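# Seat top-row fan module 1 and latch its handle

## Task

In the storage system's upper row, fan module 1 sticks out and is not fully seated: press it fully into its bay, then swing its handle closed until the latch clicks and holds it.

## Robot and tools

Robot: two arms, left_arm and right_arm, each ending in a five-finger hand (left_arm has a left hand, right_arm a right hand). In the scene frame the origin is on the floor under the centre of the robot's foot, +x points where the robot faces, +y toward the robot's own left, +z up. left_arm's base sits at (+0.005, +0.373, +1.038) m and right_arm's at (+0.005, -0.373, +1.038) m. Furniture may be rotated relative to the robot; only the floor height is certain. The work order's reference images can be viewed with show_instructions (no arguments, no motion).

Hand point: a spot fixed to the palm, about 0.15 m out from the wrist flange and 0.05 m in front of the palm. Its +z runs along the straight fingers, +y comes out of the palm, +x runs across the palm away from the thumb on the right hand (toward the thumb on the left hand). Straight fingertips reach 0.06-0.07 m past the point and lie 0.06 m behind it along -y. A wrist bracket on the little-finger side juts out and can collide.

execute_actions(actions, cameras): actions is a list of actions; each action is a table of up to 15 rows, one row per 1/30 s step; a short table repeats its final row until 15 steps. Every row is a single list of 28 numbers covering both arms, each in [-1, 1]: left_arm dx, dy, dz, rx, ry, rz, then left hand little, ring, middle, index, thumb_bend, thumb_turn, force_limit, speed, then the same 14 for right_arm. dx..rz are offsets, not poses: they are measured along the scene axes from that arm's Hand target as it stood when the action began (every row counts from that same start, not from the prior row); 1.0 equals 0.6 m of travel or 180 degrees, and rx, ry, rz form one rotation vector turning about the Hand target's position. Six zeros re-request the current Hand target. Finger numbers are targets, not offsets: +1 open/straight, -1 closed; thumb_turn +1 beside the palm, -1 across in front of it. force_limit maps -1..+1 to about 0..10 N at the fingertip (0..15 N for the two thumb motors); speed rises linearly to full at +0.48. There is no 'unchanged' code for a hand: repeat the eight hand numbers last executed for it (or, before any, its hand_measured six plus hand_force_limit and hand_speed). Each action lasts 0.5 s. cameras: list of names, ["all"], or []; omitted gives all images only when actions is empty. An empty actions list just reports state.

move(target, speed, blend, blocking, cameras): drives each hand point in a straight line. target is one 28-number row as above or a list of up to 15 such rows; every row's offsets count from the same starting Hand targets. speed is the top linear speed in m/s, 0.002 to 4.3 (default 0.25), one value or one per target; rotation is capped at twice that in rad/s. blend, in metres, rounds corners at intermediate targets (0 means stop at each). Runs last at least 0.5 s and are cut at 10 s. blocking=false returns after about 0.5 s while motion continues. The paths do not avoid obstacles or the other arm; steer around each arm's own base. The result adds a move: line: done (at rest within 10 mm and 2 degrees), off_target, moving, held, or fault, plus limits=paced (pose clipped) or limits=held (steps withheld).

wait(seconds 0-10, cameras) lets time pass holding the last commands. stop(cameras) brakes a running move. zoom_image(camera, region [x0,y0,x1,y1], at most 504x504 px) enlarges part of the newest image. finished_scene(scene=1) ends the scene irreversibly; the module must stay seated and latched without the robot.

Cameras: cam_head_left and cam_head_right (896x504), cam_left_wrist and cam_right_wrist (672x504).

Results: end_effector_position (m) and end_effector_quat_wxyz in the scene frame, possibly off by a few cm; Hand target (the last commanded, clipped pose, base of the next offsets); joint positions, velocities (may read 'within noise') and torques (include gravity, offset, noisy; items 3 and 4 wrap at ±28 N m); hand_measured, hand_stopped_by (moving, target, force, stalled, fault), hand_load_n (positive when pushed open), hand_force_limit, hand_speed. Joint ranges in rad: waist ±2.880, shoulder 0 to 3.142, elbow 0 to 3.019 (straight 2.964), wrist pitch -1.693 to 1.571, wrist yaw ±1.571, wrist roll ±2.094.

Behaviour: the arm tracks loosely; resting 1-3 cm (sometimes 5 cm) low or short is normal, not a contact sign. If it stays short, command the missing distance as a further offset. Orientation commands are clipped to 40 degrees from the measured one per step. A blocked arm keeps pushing until commanded back past its hand point. Faster moves and targets set deeper beyond contact push harder, so approach the module and handle slowly with small overshoot. Time passes while you think, and a running move keeps going.

Avoid: striking fixed or heavy things, slamming, very hard pushes, dropping parts or letting them fall, knocking anything out of the work area, any contact between the two arms or one hand gripping the other, and overloading fingers. Holding loads, stretching out or pushing at an unreachable pose heats motors; a MOTOR HOT line warns near 85 °C, and at 100 °C that arm goes limp for 30-60 s.

Each tool is called after "Request:" by a JSON object that holds its "name" and its "arguments", one argument or row to a line.

Reference images:

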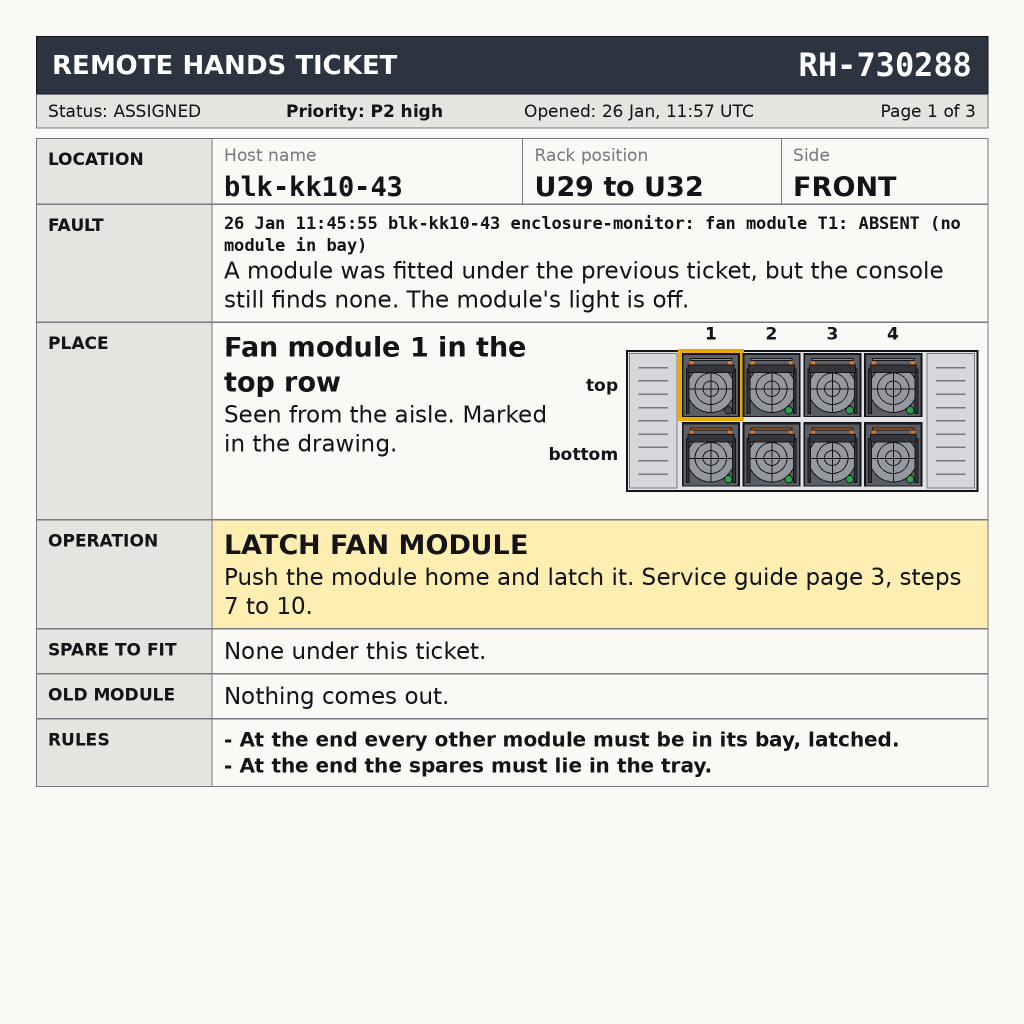

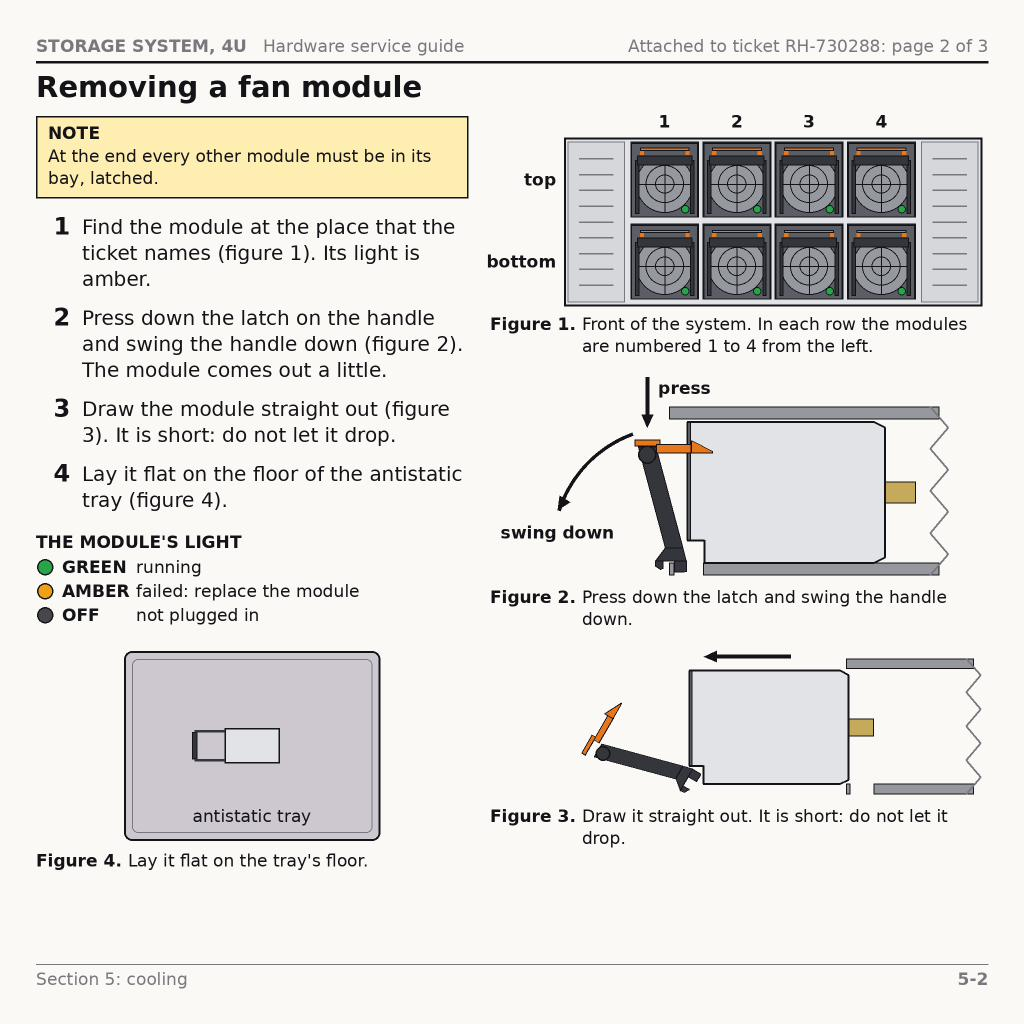

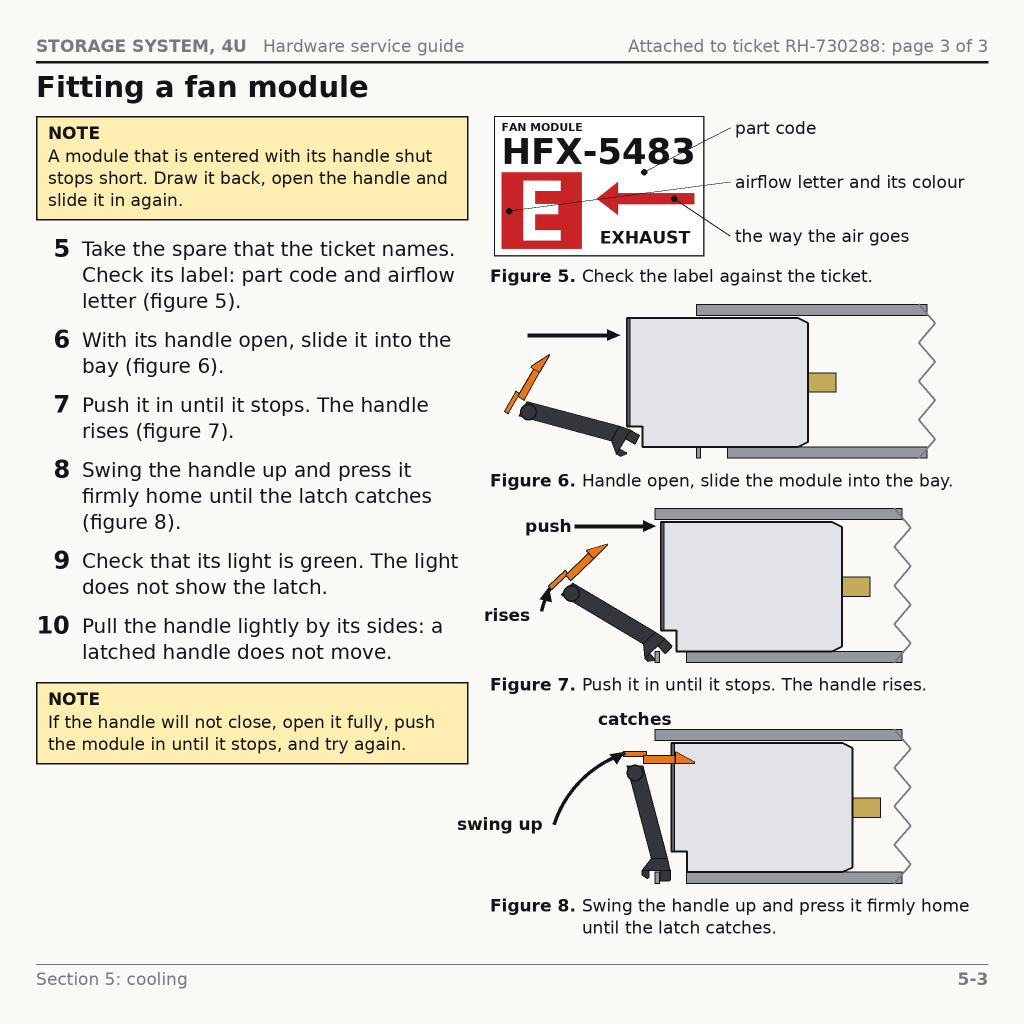

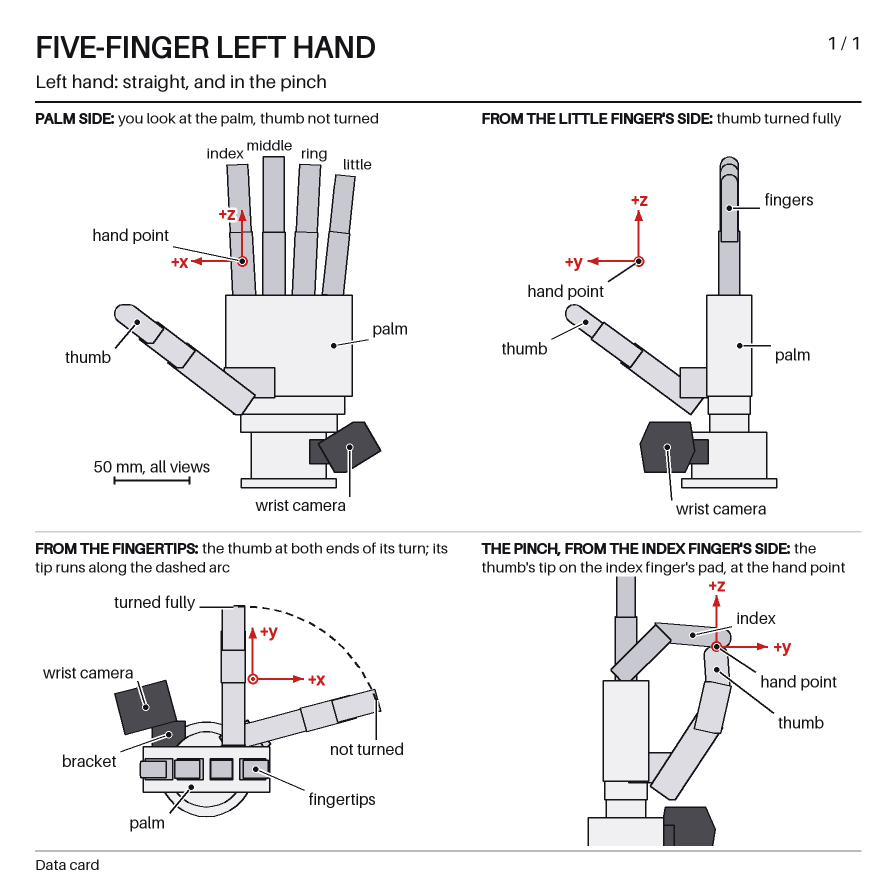

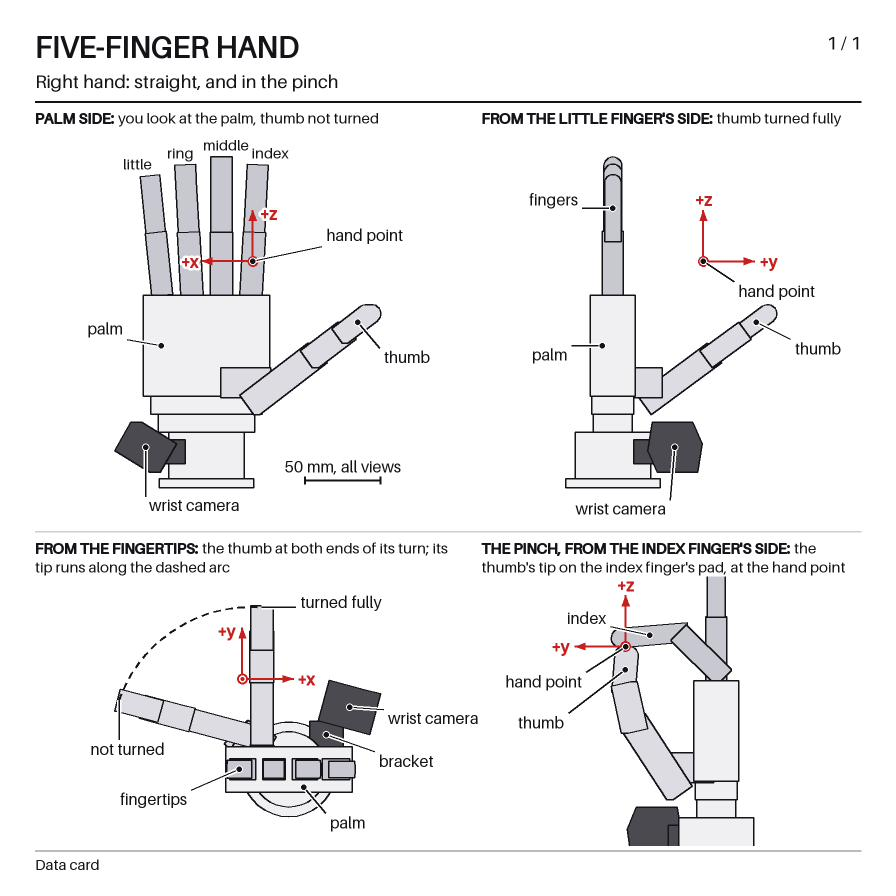

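## Session

Request:
{"name": "execute_actions", "arguments": {
  "actions": []
}}

Scene clock: 0.00 s.
left_arm: end_effector_position=(+0.5127, +0.3419, +1.1875) hand_measured=(+1.000, +1.000, +1.000, +1.000, +1.000, +1.000) hand_load_n=(+0.0, +0.0, +0.0, +0.0, +0.0, +0.0) hand_stopped_by=(target, target, target, target, target, target) hand_force_limit=0.00 hand_speed=-0.80 end_effector_quat_wxyz=(+0.183, -0.683, +0.683, -0.183) | right_arm: end_effector_position=(+0.5127, -0.3427, +1.1875) hand_measured=(+1.000, +1.000, +1.000, +1.000, +1.000, +1.000) hand_load_n=(+0.0, +0.0, +0.0, +0.0, +0.0, +0.0) hand_stopped_by=(target, target, target, target, target, target) hand_force_limit=0.00 hand_speed=-0.80 end_effector_quat_wxyz=(-0.183, +0.683, -0.683, +0.183)
Joint positions: left_arm=[-1.59 1.17 1.154 -0.797 -0.006 -0.001] | right_arm=[1.59 1.17 1.154 -0.797 0.005 0.001]
Joint velocities: within noise
Joint torques (N m): no reading
Heat: left arm: hottest waist 26 °C; right arm: hottest shoulder 27 °C.
Hand target: left_arm +0.5223, +0.3419, +1.1979; -0.192, +0.681, -0.681, +0.192 | right_arm +0.5217, -0.3427, +1.1968; -0.191, +0.681, -0.681, +0.191

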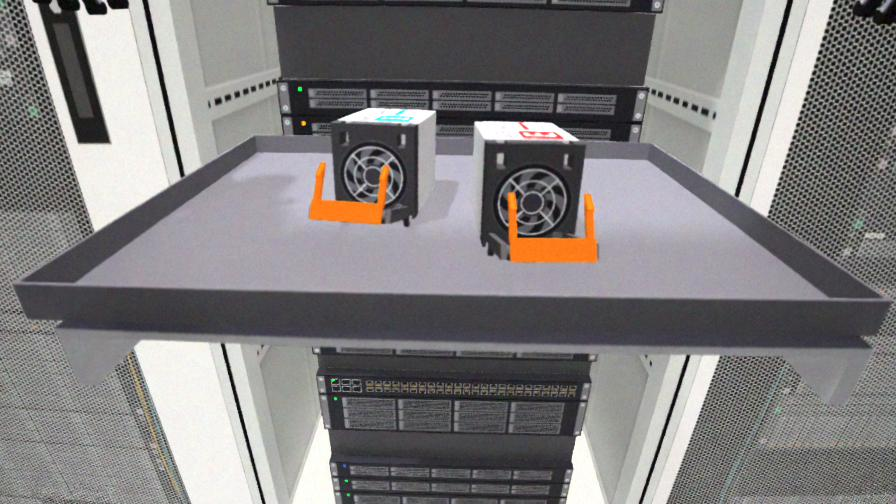

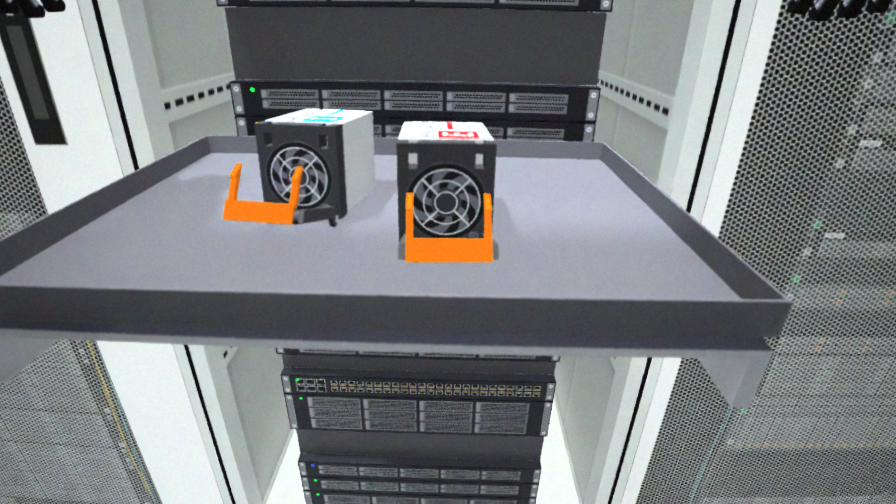

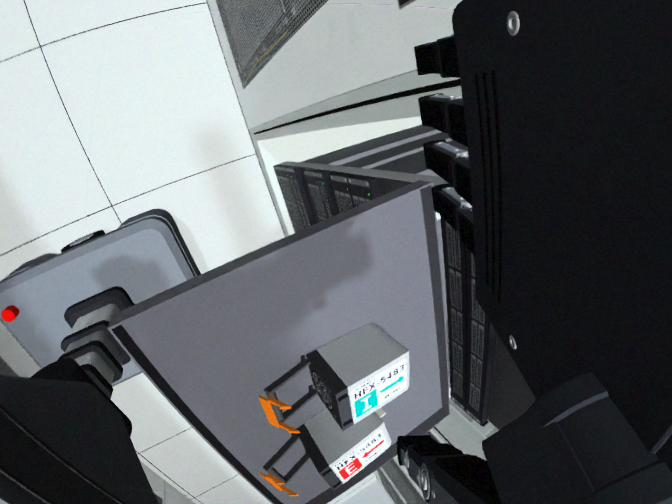

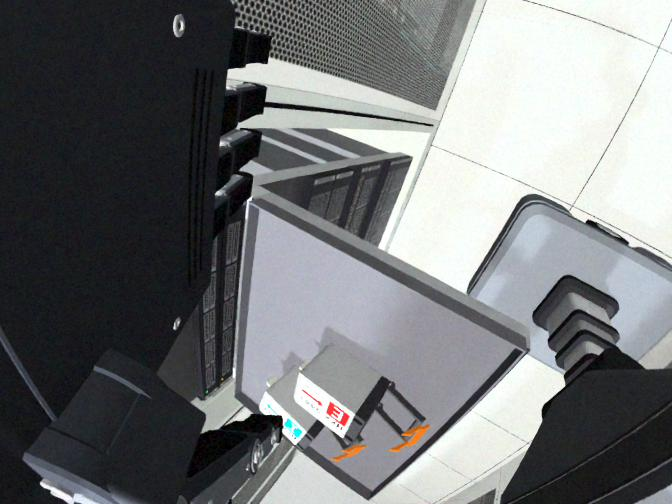

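Request:
{"name": "zoom_image", "arguments": {
  "camera": "cam_head_left",
  "region": [230, 0, 700, 160]
}}

Request:
{"name": "zoom_image", "arguments": {
  "camera": "cam_left_wrist",
  "region": [200, 0, 672, 504]
}}

Scaled by 1.072.

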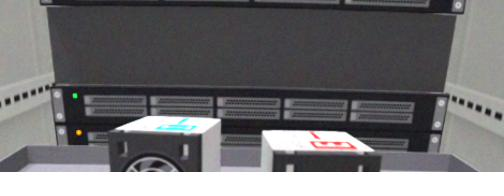

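Scaled by 1.000.

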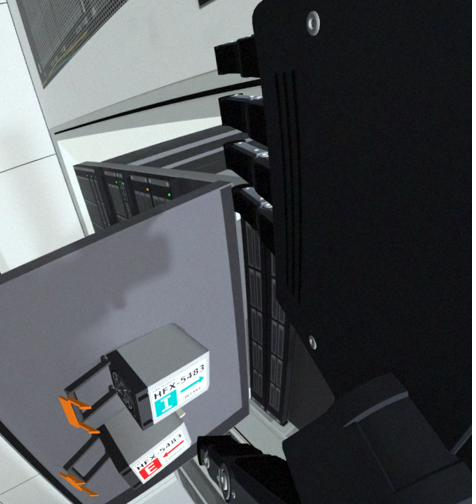

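Request:
{"name": "move", "arguments": {
  "target": [-0.1, 0, 0.33, 0, -0.333, 0, 1,1,1,1,1,1,0,-0.8, 0,0,0,0,0,0,1,1,1,1,1,1,0,-0.8],
  "cameras": ["all"]
}}

Scene clock: 48.77 s.
left_arm: end_effector_position=(+0.4628, +0.3432, +1.4005) hand_measured=(+1.000, +1.000, +1.000, +1.000, +1.000, +1.000) hand_load_n=(+0.0, +0.0, +0.0, +0.0, +0.0, +0.0) hand_stopped_by=(target, target, target, target, target, target) hand_force_limit=0.00 hand_speed=-0.80 end_effector_quat_wxyz=(-0.504, +0.498, -0.494, +0.504) | right_arm: end_effector_position=(+0.5127, -0.3427, +1.1875) hand_measured=(+1.000, +1.000, +1.000, +1.000, +1.000, +1.000) hand_load_n=(+0.0, +0.0, +0.0, +0.0, +0.5, +0.0) hand_stopped_by=(target, target, target, target, target, target) hand_force_limit=0.00 hand_speed=-0.80 end_effector_quat_wxyz=(-0.183, +0.683, -0.683, +0.183)
Joint positions: left_arm=[-1.59 0.469 0.703 0.017 -0.007 -0.001] | right_arm=[1.59 1.17 1.154 -0.797 0.005 0.001]
Joint torques (N m): left_arm=[0.03 -1.26 8.58 2.62 -0.08 0.09] | right_arm=[-0.09 -13.16 12.45 1.14 0.08 -0.01]
Heat: left arm: hottest elbow 38 °C; right arm: hottest elbow 39 °C.
Hand target: left_arm +0.4623, +0.3419, +1.3957; +0.506, -0.494, +0.494, -0.506 | right_arm +0.5217, -0.3427, +1.1968; -0.191, +0.681, -0.681, +0.191
Off the commanded pose: left_arm 0.005 m, 1 deg | right_arm 0.013 m, 1 deg.
move: off_target (right_arm)

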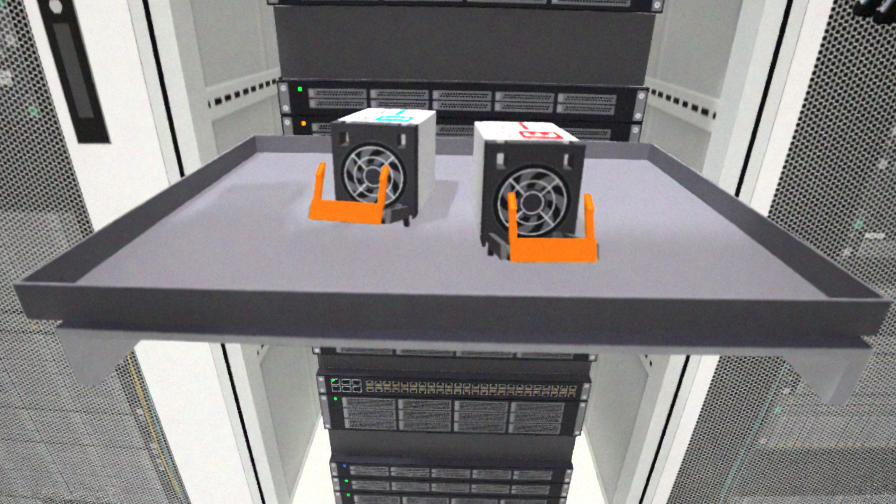

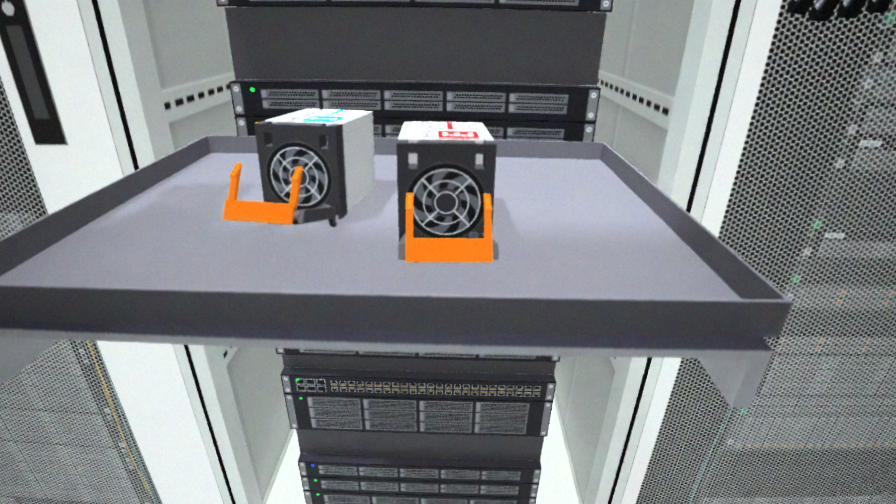

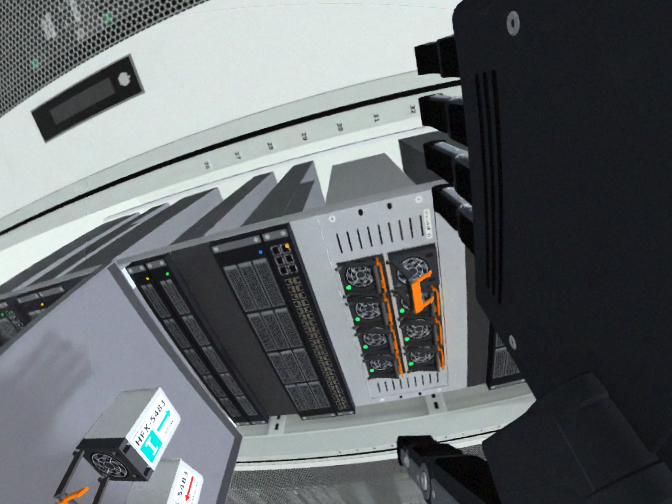

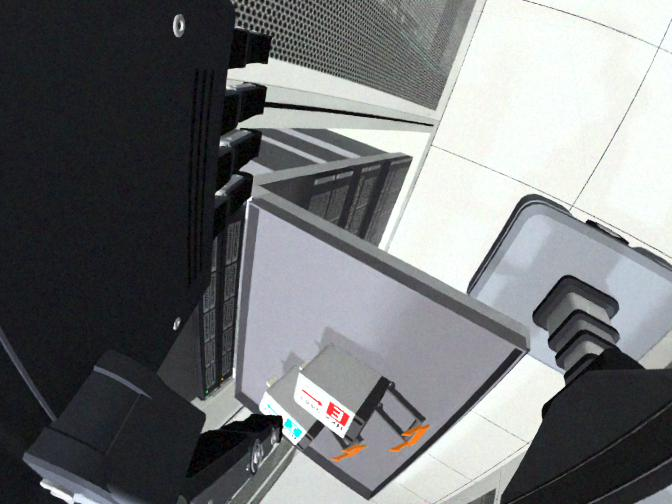

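Request:
{"name": "zoom_image", "arguments": {
  "camera": "cam_left_wrist",
  "region": [310, 180, 480, 420]
}}

Scaled by 2.100 from the camera's 672x504 image, which has a finer 960x720 frame.

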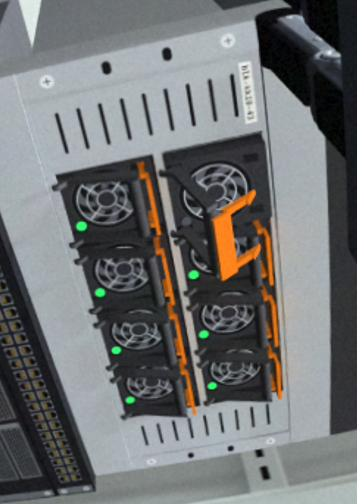

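Request:
{"name": "move", "arguments": {
  "target": [-0.1, -0.2, 0.0, 0, 0, 0, 1,1,1,1,1,1,0,-0.8, 0,0,0,0,0,0,1,1,1,1,1,1,0,-0.8],
  "cameras": ["cam_left_wrist"]
}}

Request:
{"name": "zoom_image", "arguments": {
  "camera": "cam_left_wrist",
  "region": [200, 100, 480, 504]
}}

Scene clock: 110.93 s.
left_arm: end_effector_position=(+0.4041, +0.2282, +1.4043) hand_measured=(+1.000, +1.000, +1.000, +1.000, +1.000, +1.000) hand_load_n=(+0.0, +0.0, +0.0, +0.0, +0.0, -0.5) hand_stopped_by=(target, target, target, target, target, target) hand_force_limit=0.00 hand_speed=-0.80 end_effector_quat_wxyz=(-0.508, +0.498, -0.488, +0.506) | right_arm: end_effector_position=(+0.5127, -0.3427, +1.1875) hand_measured=(+1.000, +1.000, +1.000, +1.000, +1.000, +1.000) hand_load_n=(+0.0, +0.0, +0.0, +0.0, +0.0, -0.5) hand_stopped_by=(target, target, target, target, target, target) hand_force_limit=0.00 hand_speed=-0.80 end_effector_quat_wxyz=(-0.183, +0.683, -0.683, +0.183)
Joint positions: left_arm=[-2.449 0.451 0.638 0.209 -0.835 0.292] | right_arm=[1.59 1.17 1.154 -0.797 0.005 0.001]
Joint torques (N m): left_arm=[-0.73 0.5 8.17 2.14 0.2 0.17] | right_arm=[-0.09 -12.98 12.46 1.07 0.05 0.02]
Heat: left arm: hottest elbow 34 °C; right arm: hottest elbow 43 °C.
Hand target: left_arm +0.4023, +0.2219, +1.3959; +0.506, -0.494, +0.494, -0.506 | right_arm +0.5217, -0.3427, +1.1968; -0.191, +0.681, -0.681, +0.191
Off the commanded pose: left_arm 0.011 m, 1 deg | right_arm 0.013 m, 1 deg.
move: off_target (left_arm, right_arm)
Images, in order (width x height): cam_left_wrist 672x504.

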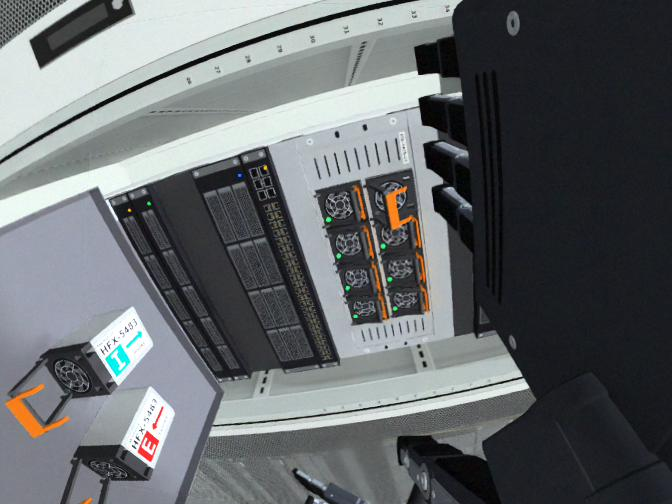

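Scaled by 1.248 from the camera's 672x504 image, which has a finer 960x720 frame.

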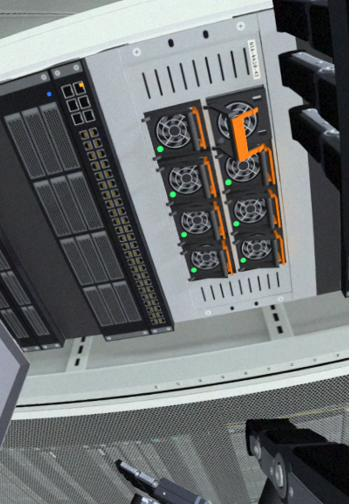

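Request:
{"name": "move", "arguments": {
  "target": [0.167, -0.167, 0.083, 0, 0, 0, 1,1,1,1,1,1,0,-0.8, 0,0,0,0,0,0,1,1,1,1,1,1,0,-0.8],
  "cameras": ["cam_left_wrist","cam_head_left"]
}}

Request:
{"name": "zoom_image", "arguments": {
  "camera": "cam_left_wrist",
  "region": [250, 0, 530, 404]
}}

Scene clock: 153.63 s.
left_arm: end_effector_position=(+0.4872, +0.1222, +1.4032) hand_measured=(+1.000, +1.000, +1.000, +1.000, +1.000, +1.000) hand_load_n=(+0.0, +0.0, +0.0, +0.0, +0.0, +0.0) hand_stopped_by=(target, target, target, target, target, target) hand_force_limit=0.00 hand_speed=-0.80 end_effector_quat_wxyz=(-0.502, +0.488, -0.525, +0.484) | right_arm: end_effector_position=(+0.5127, -0.3427, +1.1875) hand_measured=(+1.000, +1.000, +1.000, +1.000, +1.000, +1.000) hand_load_n=(+0.0, +0.0, +0.0, +0.0, +0.0, +0.0) hand_stopped_by=(target, target, target, target, target, target) hand_force_limit=0.00 hand_speed=-0.80 end_effector_quat_wxyz=(-0.183, +0.683, -0.683, +0.183)
Joint positions: left_arm=[-2.467 0.884 0.879 0.318 -0.837 0.299] | right_arm=[1.59 1.17 1.154 -0.797 0.005 0.001]
Joint torques (N m): left_arm=[-0.15 -4.07 14.45 1.94 0.33 0.03] | right_arm=[0.03 -13.27 12.56 1.16 0.04 -0.02]
Heat: left arm: hottest elbow 37 °C; right arm: hottest elbow 44 °C.
Hand target: left_arm +0.5025, +0.1217, +1.4456; +0.506, -0.494, +0.494, -0.506 | right_arm +0.5217, -0.3427, +1.1968; -0.191, +0.681, -0.681, +0.191
Off the commanded pose: left_arm 0.045 m, 4 deg | right_arm 0.013 m, 1 deg.
move: off_target (left_arm, right_arm)
Images, in order (width x height): cam_head_left 896x504, cam_left_wrist 672x504.

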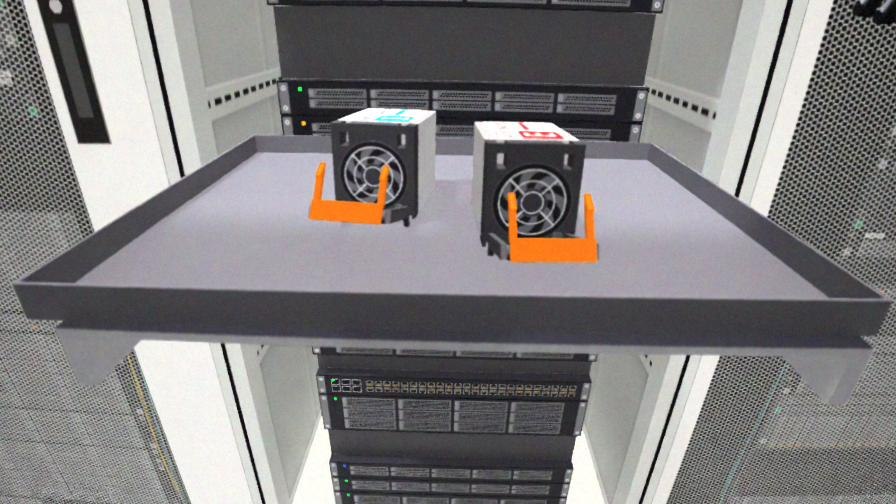

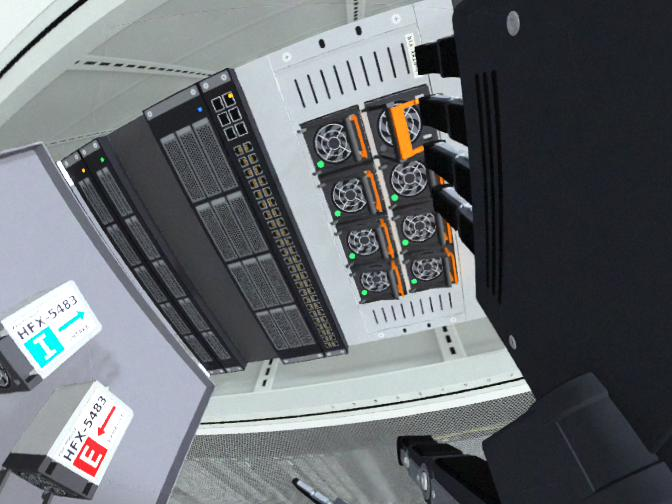

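Scaled by 1.248 from the camera's 672x504 image, which has a finer 960x720 frame.

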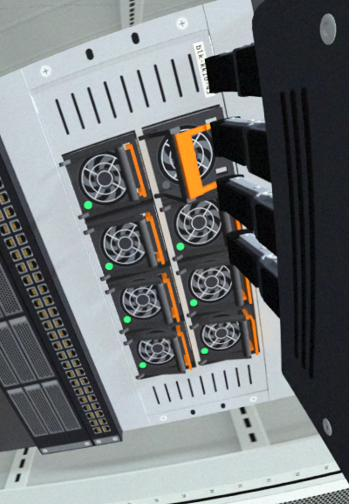

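Request:
{"name": "move", "arguments": {
  "target": [0.0, 0.0, 0.05, 0, 0, 0, 1,1,1,1,1,1,0,-0.8, 0,0,0,0,0,0,1,1,1,1,1,1,0,-0.8],
  "cameras": ["cam_left_wrist"]
}}

Scene clock: 170.73 s.
left_arm: end_effector_position=(+0.4956, +0.1256, +1.4407) hand_measured=(+1.000, +1.000, +1.000, +1.000, +1.000, +1.000) hand_load_n=(+0.0, +0.0, +0.0, +0.0, +0.0, +0.0) hand_stopped_by=(target, target, target, target, target, target) hand_force_limit=0.00 hand_speed=-0.80 end_effector_quat_wxyz=(-0.506, +0.493, -0.509, +0.492) | right_arm: end_effector_position=(+0.5127, -0.3427, +1.1875) hand_measured=(+1.000, +1.000, +1.000, +1.000, +1.000, +1.000) hand_load_n=(+0.0, +0.0, +0.0, +0.0, +0.0, +0.0) hand_stopped_by=(target, target, target, target, target, target) hand_force_limit=0.00 hand_speed=-0.80 end_effector_quat_wxyz=(-0.183, +0.683, -0.683, +0.183)
Joint positions: left_arm=[-2.467 0.884 0.958 0.278 -0.848 0.303] | right_arm=[1.59 1.17 1.154 -0.797 0.005 0.001]
Joint torques (N m): left_arm=[-1.26 -4.48 14.28 1.02 0.16 0.1] | right_arm=[0.09 -13.16 12.42 1.11 0.08 -0.01]
Heat: left arm: hottest elbow 46 °C; right arm: hottest elbow 45 °C.
Hand target: left_arm +0.5025, +0.1217, +1.4757; +0.506, -0.494, +0.494, -0.506 | right_arm +0.5217, -0.3427, +1.1968; -0.191, +0.681, -0.681, +0.191
Off the commanded pose: left_arm 0.036 m, 2 deg | right_arm 0.013 m, 1 deg.
move: off_target (left_arm, right_arm)
Images, in order (width x height): cam_left_wrist 672x504.

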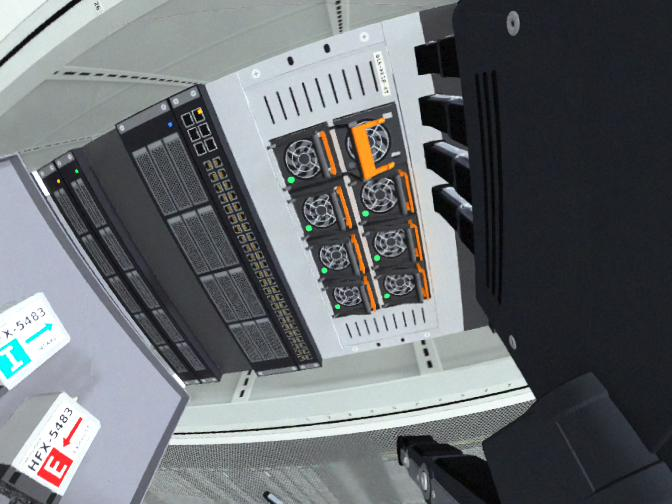

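Request:
{"name": "zoom_image", "arguments": {
  "camera": "cam_left_wrist",
  "region": [300, 10, 540, 270]
}}

Scaled by 1.938 from the camera's 672x504 image, which has a finer 960x720 frame.

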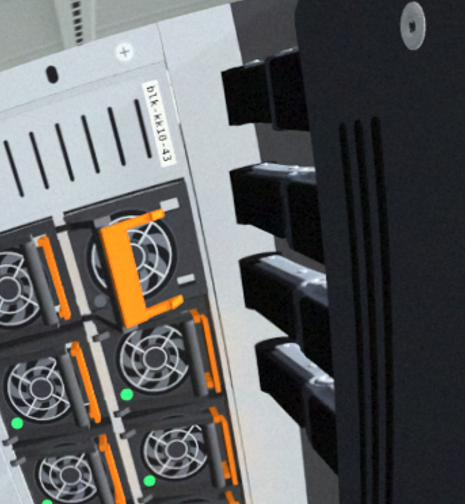

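Request:
{"name": "move", "arguments": {
  "target": [0.0, 0.01, 0.01, 0, 0.083, 0, 1,1,1,1,1,1,0,-0.8, 0,0,0,0,0,0,1,1,1,1,1,1,0,-0.8],
  "cameras": ["cam_left_wrist"]
}}

Request:
{"name": "zoom_image", "arguments": {
  "camera": "cam_left_wrist",
  "region": [270, 10, 510, 270]
}}

Scene clock: 227.43 s.
left_arm: end_effector_position=(+0.4894, +0.1232, +1.4483) hand_measured=(+1.000, +1.000, +1.000, +1.000, +1.000, +1.000) hand_load_n=(+0.0, +0.0, +0.0, +0.0, +0.0, -0.5) hand_stopped_by=(target, target, target, target, target, target) hand_force_limit=0.00 hand_speed=-0.80 end_effector_quat_wxyz=(+0.435, -0.546, +0.577, -0.423) | right_arm: end_effector_position=(+0.5127, -0.3427, +1.1875) hand_measured=(+1.000, +1.000, +1.000, +1.000, +1.000, +1.000) hand_load_n=(+0.0, +0.0, +0.0, +0.0, +0.0, +0.0) hand_stopped_by=(target, target, target, target, target, target) hand_force_limit=0.00 hand_speed=-0.80 end_effector_quat_wxyz=(-0.183, +0.683, -0.683, +0.183)
Joint positions: left_arm=[-2.461 0.924 1.212 -0.336 -0.862 0.012] | right_arm=[1.59 1.17 1.154 -0.797 0.005 0.001]
Joint torques (N m): left_arm=[0.97 -5.13 14.46 0.96 0.08 -0.1] | right_arm=[-0.09 -13.57 12.55 1.16 0.07 0.04]
Heat: left arm: hottest elbow 61 °C; right arm: hottest elbow 46 °C.
Hand target: left_arm +0.5025, +0.1277, +1.4818; -0.437, +0.556, -0.555, +0.438 | right_arm +0.5217, -0.3427, +1.1968; -0.191, +0.681, -0.681, +0.191
Off the commanded pose: left_arm 0.036 m, 3 deg | right_arm 0.013 m, 1 deg.
move: off_target (left_arm, right_arm)
Images, in order (width x height): cam_left_wrist 672x504.

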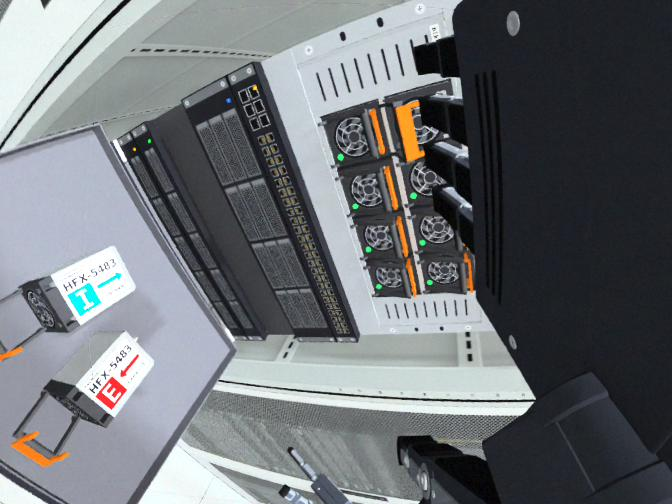

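Scaled by 1.938 from the camera's 672x504 image, which has a finer 960x720 frame.

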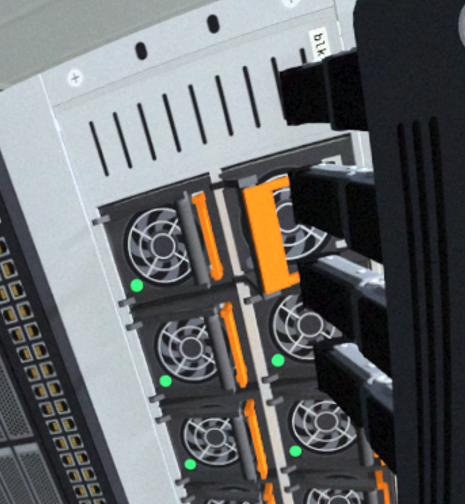

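Request:
{"name": "move", "arguments": {
  "target": [0.133, 0.01, 0.01, 0, 0, 0, 1,1,1,1,1,1,0,-0.8, 0,0,0,0,0,0,1,1,1,1,1,1,0,-0.8],
  "cameras": ["cam_left_wrist"],
  "speed": 0.15
}}

Request:
{"name": "zoom_image", "arguments": {
  "camera": "cam_left_wrist",
  "region": [270, 10, 510, 270]
}}

Scene clock: 259.73 s.
left_arm: end_effector_position=(+0.5686, +0.1284, +1.4547) hand_measured=(+1.000, +1.000, +1.000, +1.000, +1.000, +1.000) hand_load_n=(+0.0, +0.0, +0.0, +0.0, +0.0, +0.0) hand_stopped_by=(target, target, target, target, target, target) hand_force_limit=0.00 hand_speed=-0.80 end_effector_quat_wxyz=(+0.432, -0.549, +0.576, -0.424) | right_arm: end_effector_position=(+0.5127, -0.3427, +1.1875) hand_measured=(+1.000, +1.000, +1.000, +1.000, +1.000, +1.000) hand_load_n=(+0.0, +0.0, +0.0, +0.0, +0.0, +0.0) hand_stopped_by=(target, target, target, target, target, target) hand_force_limit=0.00 hand_speed=-0.80 end_effector_quat_wxyz=(-0.183, +0.683, -0.683, +0.183)
Joint positions: left_arm=[-2.277 1.068 1.366 -0.345 -0.678 0.011] | right_arm=[1.59 1.17 1.154 -0.797 0.005 0.001]
Joint torques (N m): left_arm=[0.91 -7.71 14.63 1.31 0.09 -0.07] | right_arm=[-0.21 -13.22 12.56 1.1 0.07 -0.03]
Heat: left arm: hottest elbow 62 °C; right arm: hottest elbow 46 °C.
Hand target: left_arm +0.5822, +0.1337, +1.4877; -0.437, +0.556, -0.555, +0.438 | right_arm +0.5217, -0.3427, +1.1968; -0.191, +0.681, -0.681, +0.191
Off the commanded pose: left_arm 0.036 m, 3 deg | right_arm 0.013 m, 1 deg.
move: off_target (left_arm, right_arm)
Images, in order (width x height): cam_left_wrist 672x504.

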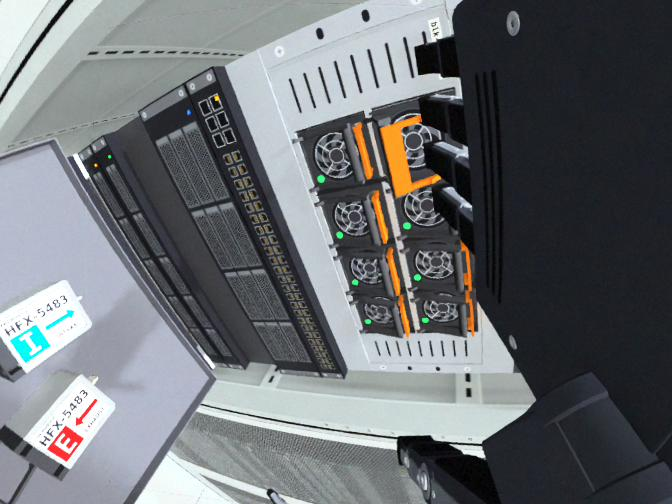

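Scaled by 1.938 from the camera's 672x504 image, which has a finer 960x720 frame.

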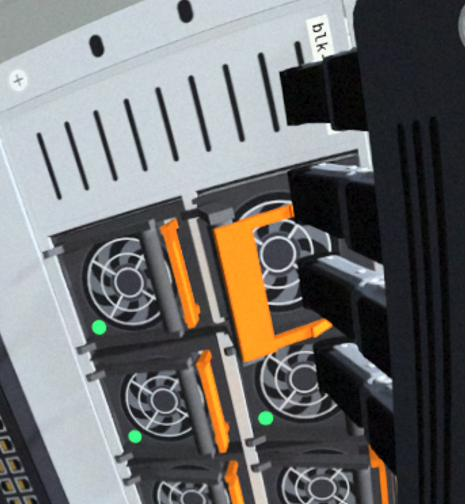

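Request:
{"name": "move", "arguments": {
  "target": [0.0, 0.014, 0.05, 0, 0, 0, 1,1,1,1,1,1,0,-0.8, 0,0,0,0,0,0,1,1,1,1,1,1,0,-0.8],
  "cameras": ["cam_left_wrist"],
  "speed": 0.15
}}

Request:
{"name": "zoom_image", "arguments": {
  "camera": "cam_left_wrist",
  "region": [270, 10, 510, 270]
}}

Scene clock: 320.43 s.
left_arm: end_effector_position=(+0.5703, +0.1358, +1.4860) hand_measured=(+1.000, +1.000, +1.000, +1.000, +1.000, +1.000) hand_load_n=(+0.0, +0.0, -0.5, +0.0, +0.0, -0.5) hand_stopped_by=(target, target, target, target, target, target) hand_force_limit=0.00 hand_speed=-0.80 end_effector_quat_wxyz=(+0.432, -0.550, +0.575, -0.424) | right_arm: end_effector_position=(+0.5127, -0.3427, +1.1875) hand_measured=(+1.000, +1.000, +1.000, +1.000, +1.000, +1.000) hand_load_n=(+0.0, +0.0, +0.0, +0.0, +0.0, -0.5) hand_stopped_by=(target, target, target, target, target, target) hand_force_limit=0.00 hand_speed=-0.80 end_effector_quat_wxyz=(-0.183, +0.683, -0.683, +0.183)
Joint positions: left_arm=[-2.27 1.072 1.454 -0.427 -0.671 0.011] | right_arm=[1.59 1.17 1.154 -0.797 0.005 0.001]
Joint torques (N m): left_arm=[1.26 -7.47 14.45 1.13 0.06 -0.08] | right_arm=[-0.32 -13.16 12.49 1.11 0.08 0]
Heat: left arm: hottest elbow 64 °C; right arm: hottest elbow 47 °C.
Hand target: left_arm +0.5823, +0.1420, +1.5176; -0.437, +0.556, -0.555, +0.437 | right_arm +0.5217, -0.3427, +1.1968; -0.191, +0.681, -0.681, +0.191
Off the commanded pose: left_arm 0.034 m, 3 deg | right_arm 0.013 m, 1 deg.
move: off_target (left_arm, right_arm)
Images, in order (width x height): cam_left_wrist 672x504.

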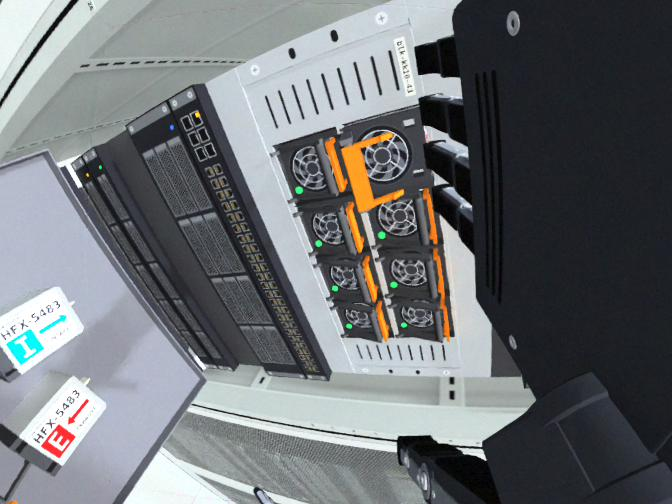

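Scaled by 1.938 from the camera's 672x504 image, which has a finer 960x720 frame.

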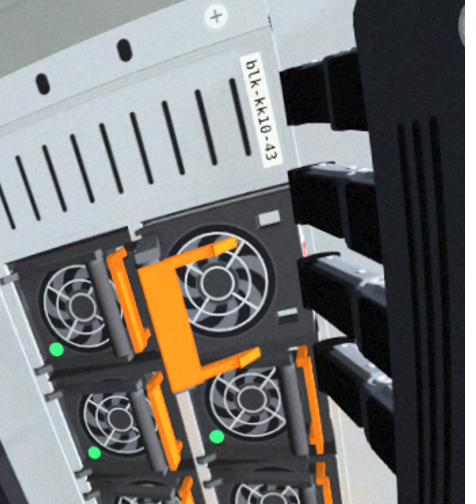

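Request:
{"name": "move", "arguments": {
  "target": [0.083, 0.013, -0.02, 0, 0, 0, 1,1,1,1,1,1,0,-0.8, 0,0,0,0,0,0,1,1,1,1,1,1,0,-0.8],
  "cameras": ["cam_left_wrist"],
  "speed": 0.1
}}

Request:
{"name": "zoom_image", "arguments": {
  "camera": "cam_left_wrist",
  "region": [270, 10, 510, 270]
}}

Scene clock: 340.77 s.
left_arm: end_effector_position=(+0.6159, +0.1446, +1.4661) hand_measured=(+1.000, +1.000, +1.000, +1.000, +1.000, +1.000) hand_load_n=(+0.0, +0.0, +0.0, +0.0, +0.0, -0.5) hand_stopped_by=(target, target, target, target, target, target) hand_force_limit=0.00 hand_speed=-0.80 end_effector_quat_wxyz=(+0.427, -0.552, +0.584, -0.414) | right_arm: end_effector_position=(+0.5127, -0.3427, +1.1875) hand_measured=(+1.000, +1.000, +1.000, +1.000, +1.000, +1.000) hand_load_n=(+0.0, +0.0, +0.0, +0.0, +0.0, +0.0) hand_stopped_by=(target, target, target, target, target, target) hand_force_limit=0.00 hand_speed=-0.80 end_effector_quat_wxyz=(-0.183, +0.683, -0.683, +0.183)
Joint positions: left_arm=[-2.165 1.16 1.513 -0.427 -0.567 0.011] | right_arm=[1.59 1.17 1.154 -0.797 0.005 0.001]
Joint torques (N m): left_arm=[0.21 -9.29 14.68 2 0.07 -0.1] | right_arm=[0.21 -13.22 12.51 1.24 0.11 -0.01]
Heat: left arm: hottest elbow 61 °C; right arm: hottest elbow 47 °C.
Hand target: left_arm +0.6320, +0.1499, +1.5056; -0.437, +0.556, -0.555, +0.437 | right_arm +0.5217, -0.3427, +1.1968; -0.191, +0.681, -0.681, +0.191
Off the commanded pose: left_arm 0.043 m, 4 deg | right_arm 0.013 m, 1 deg.
move: off_target (left_arm, right_arm)
Images, in order (width x height): cam_left_wrist 672x504.

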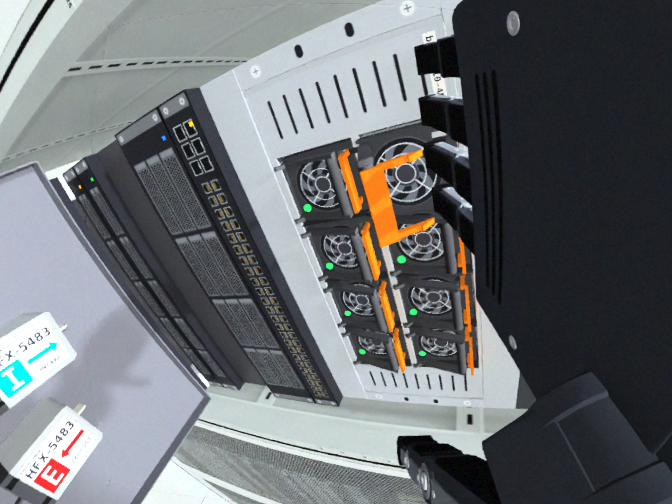

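Scaled by 1.938 from the camera's 672x504 image, which has a finer 960x720 frame.

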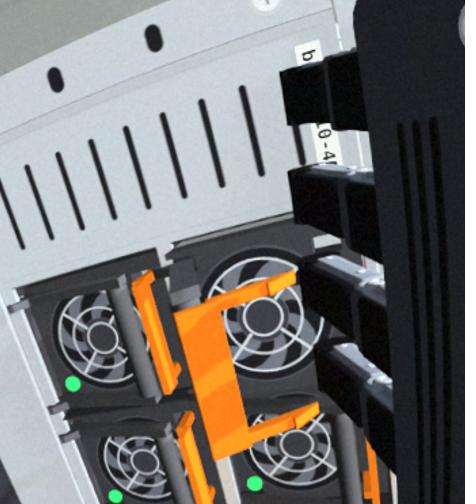

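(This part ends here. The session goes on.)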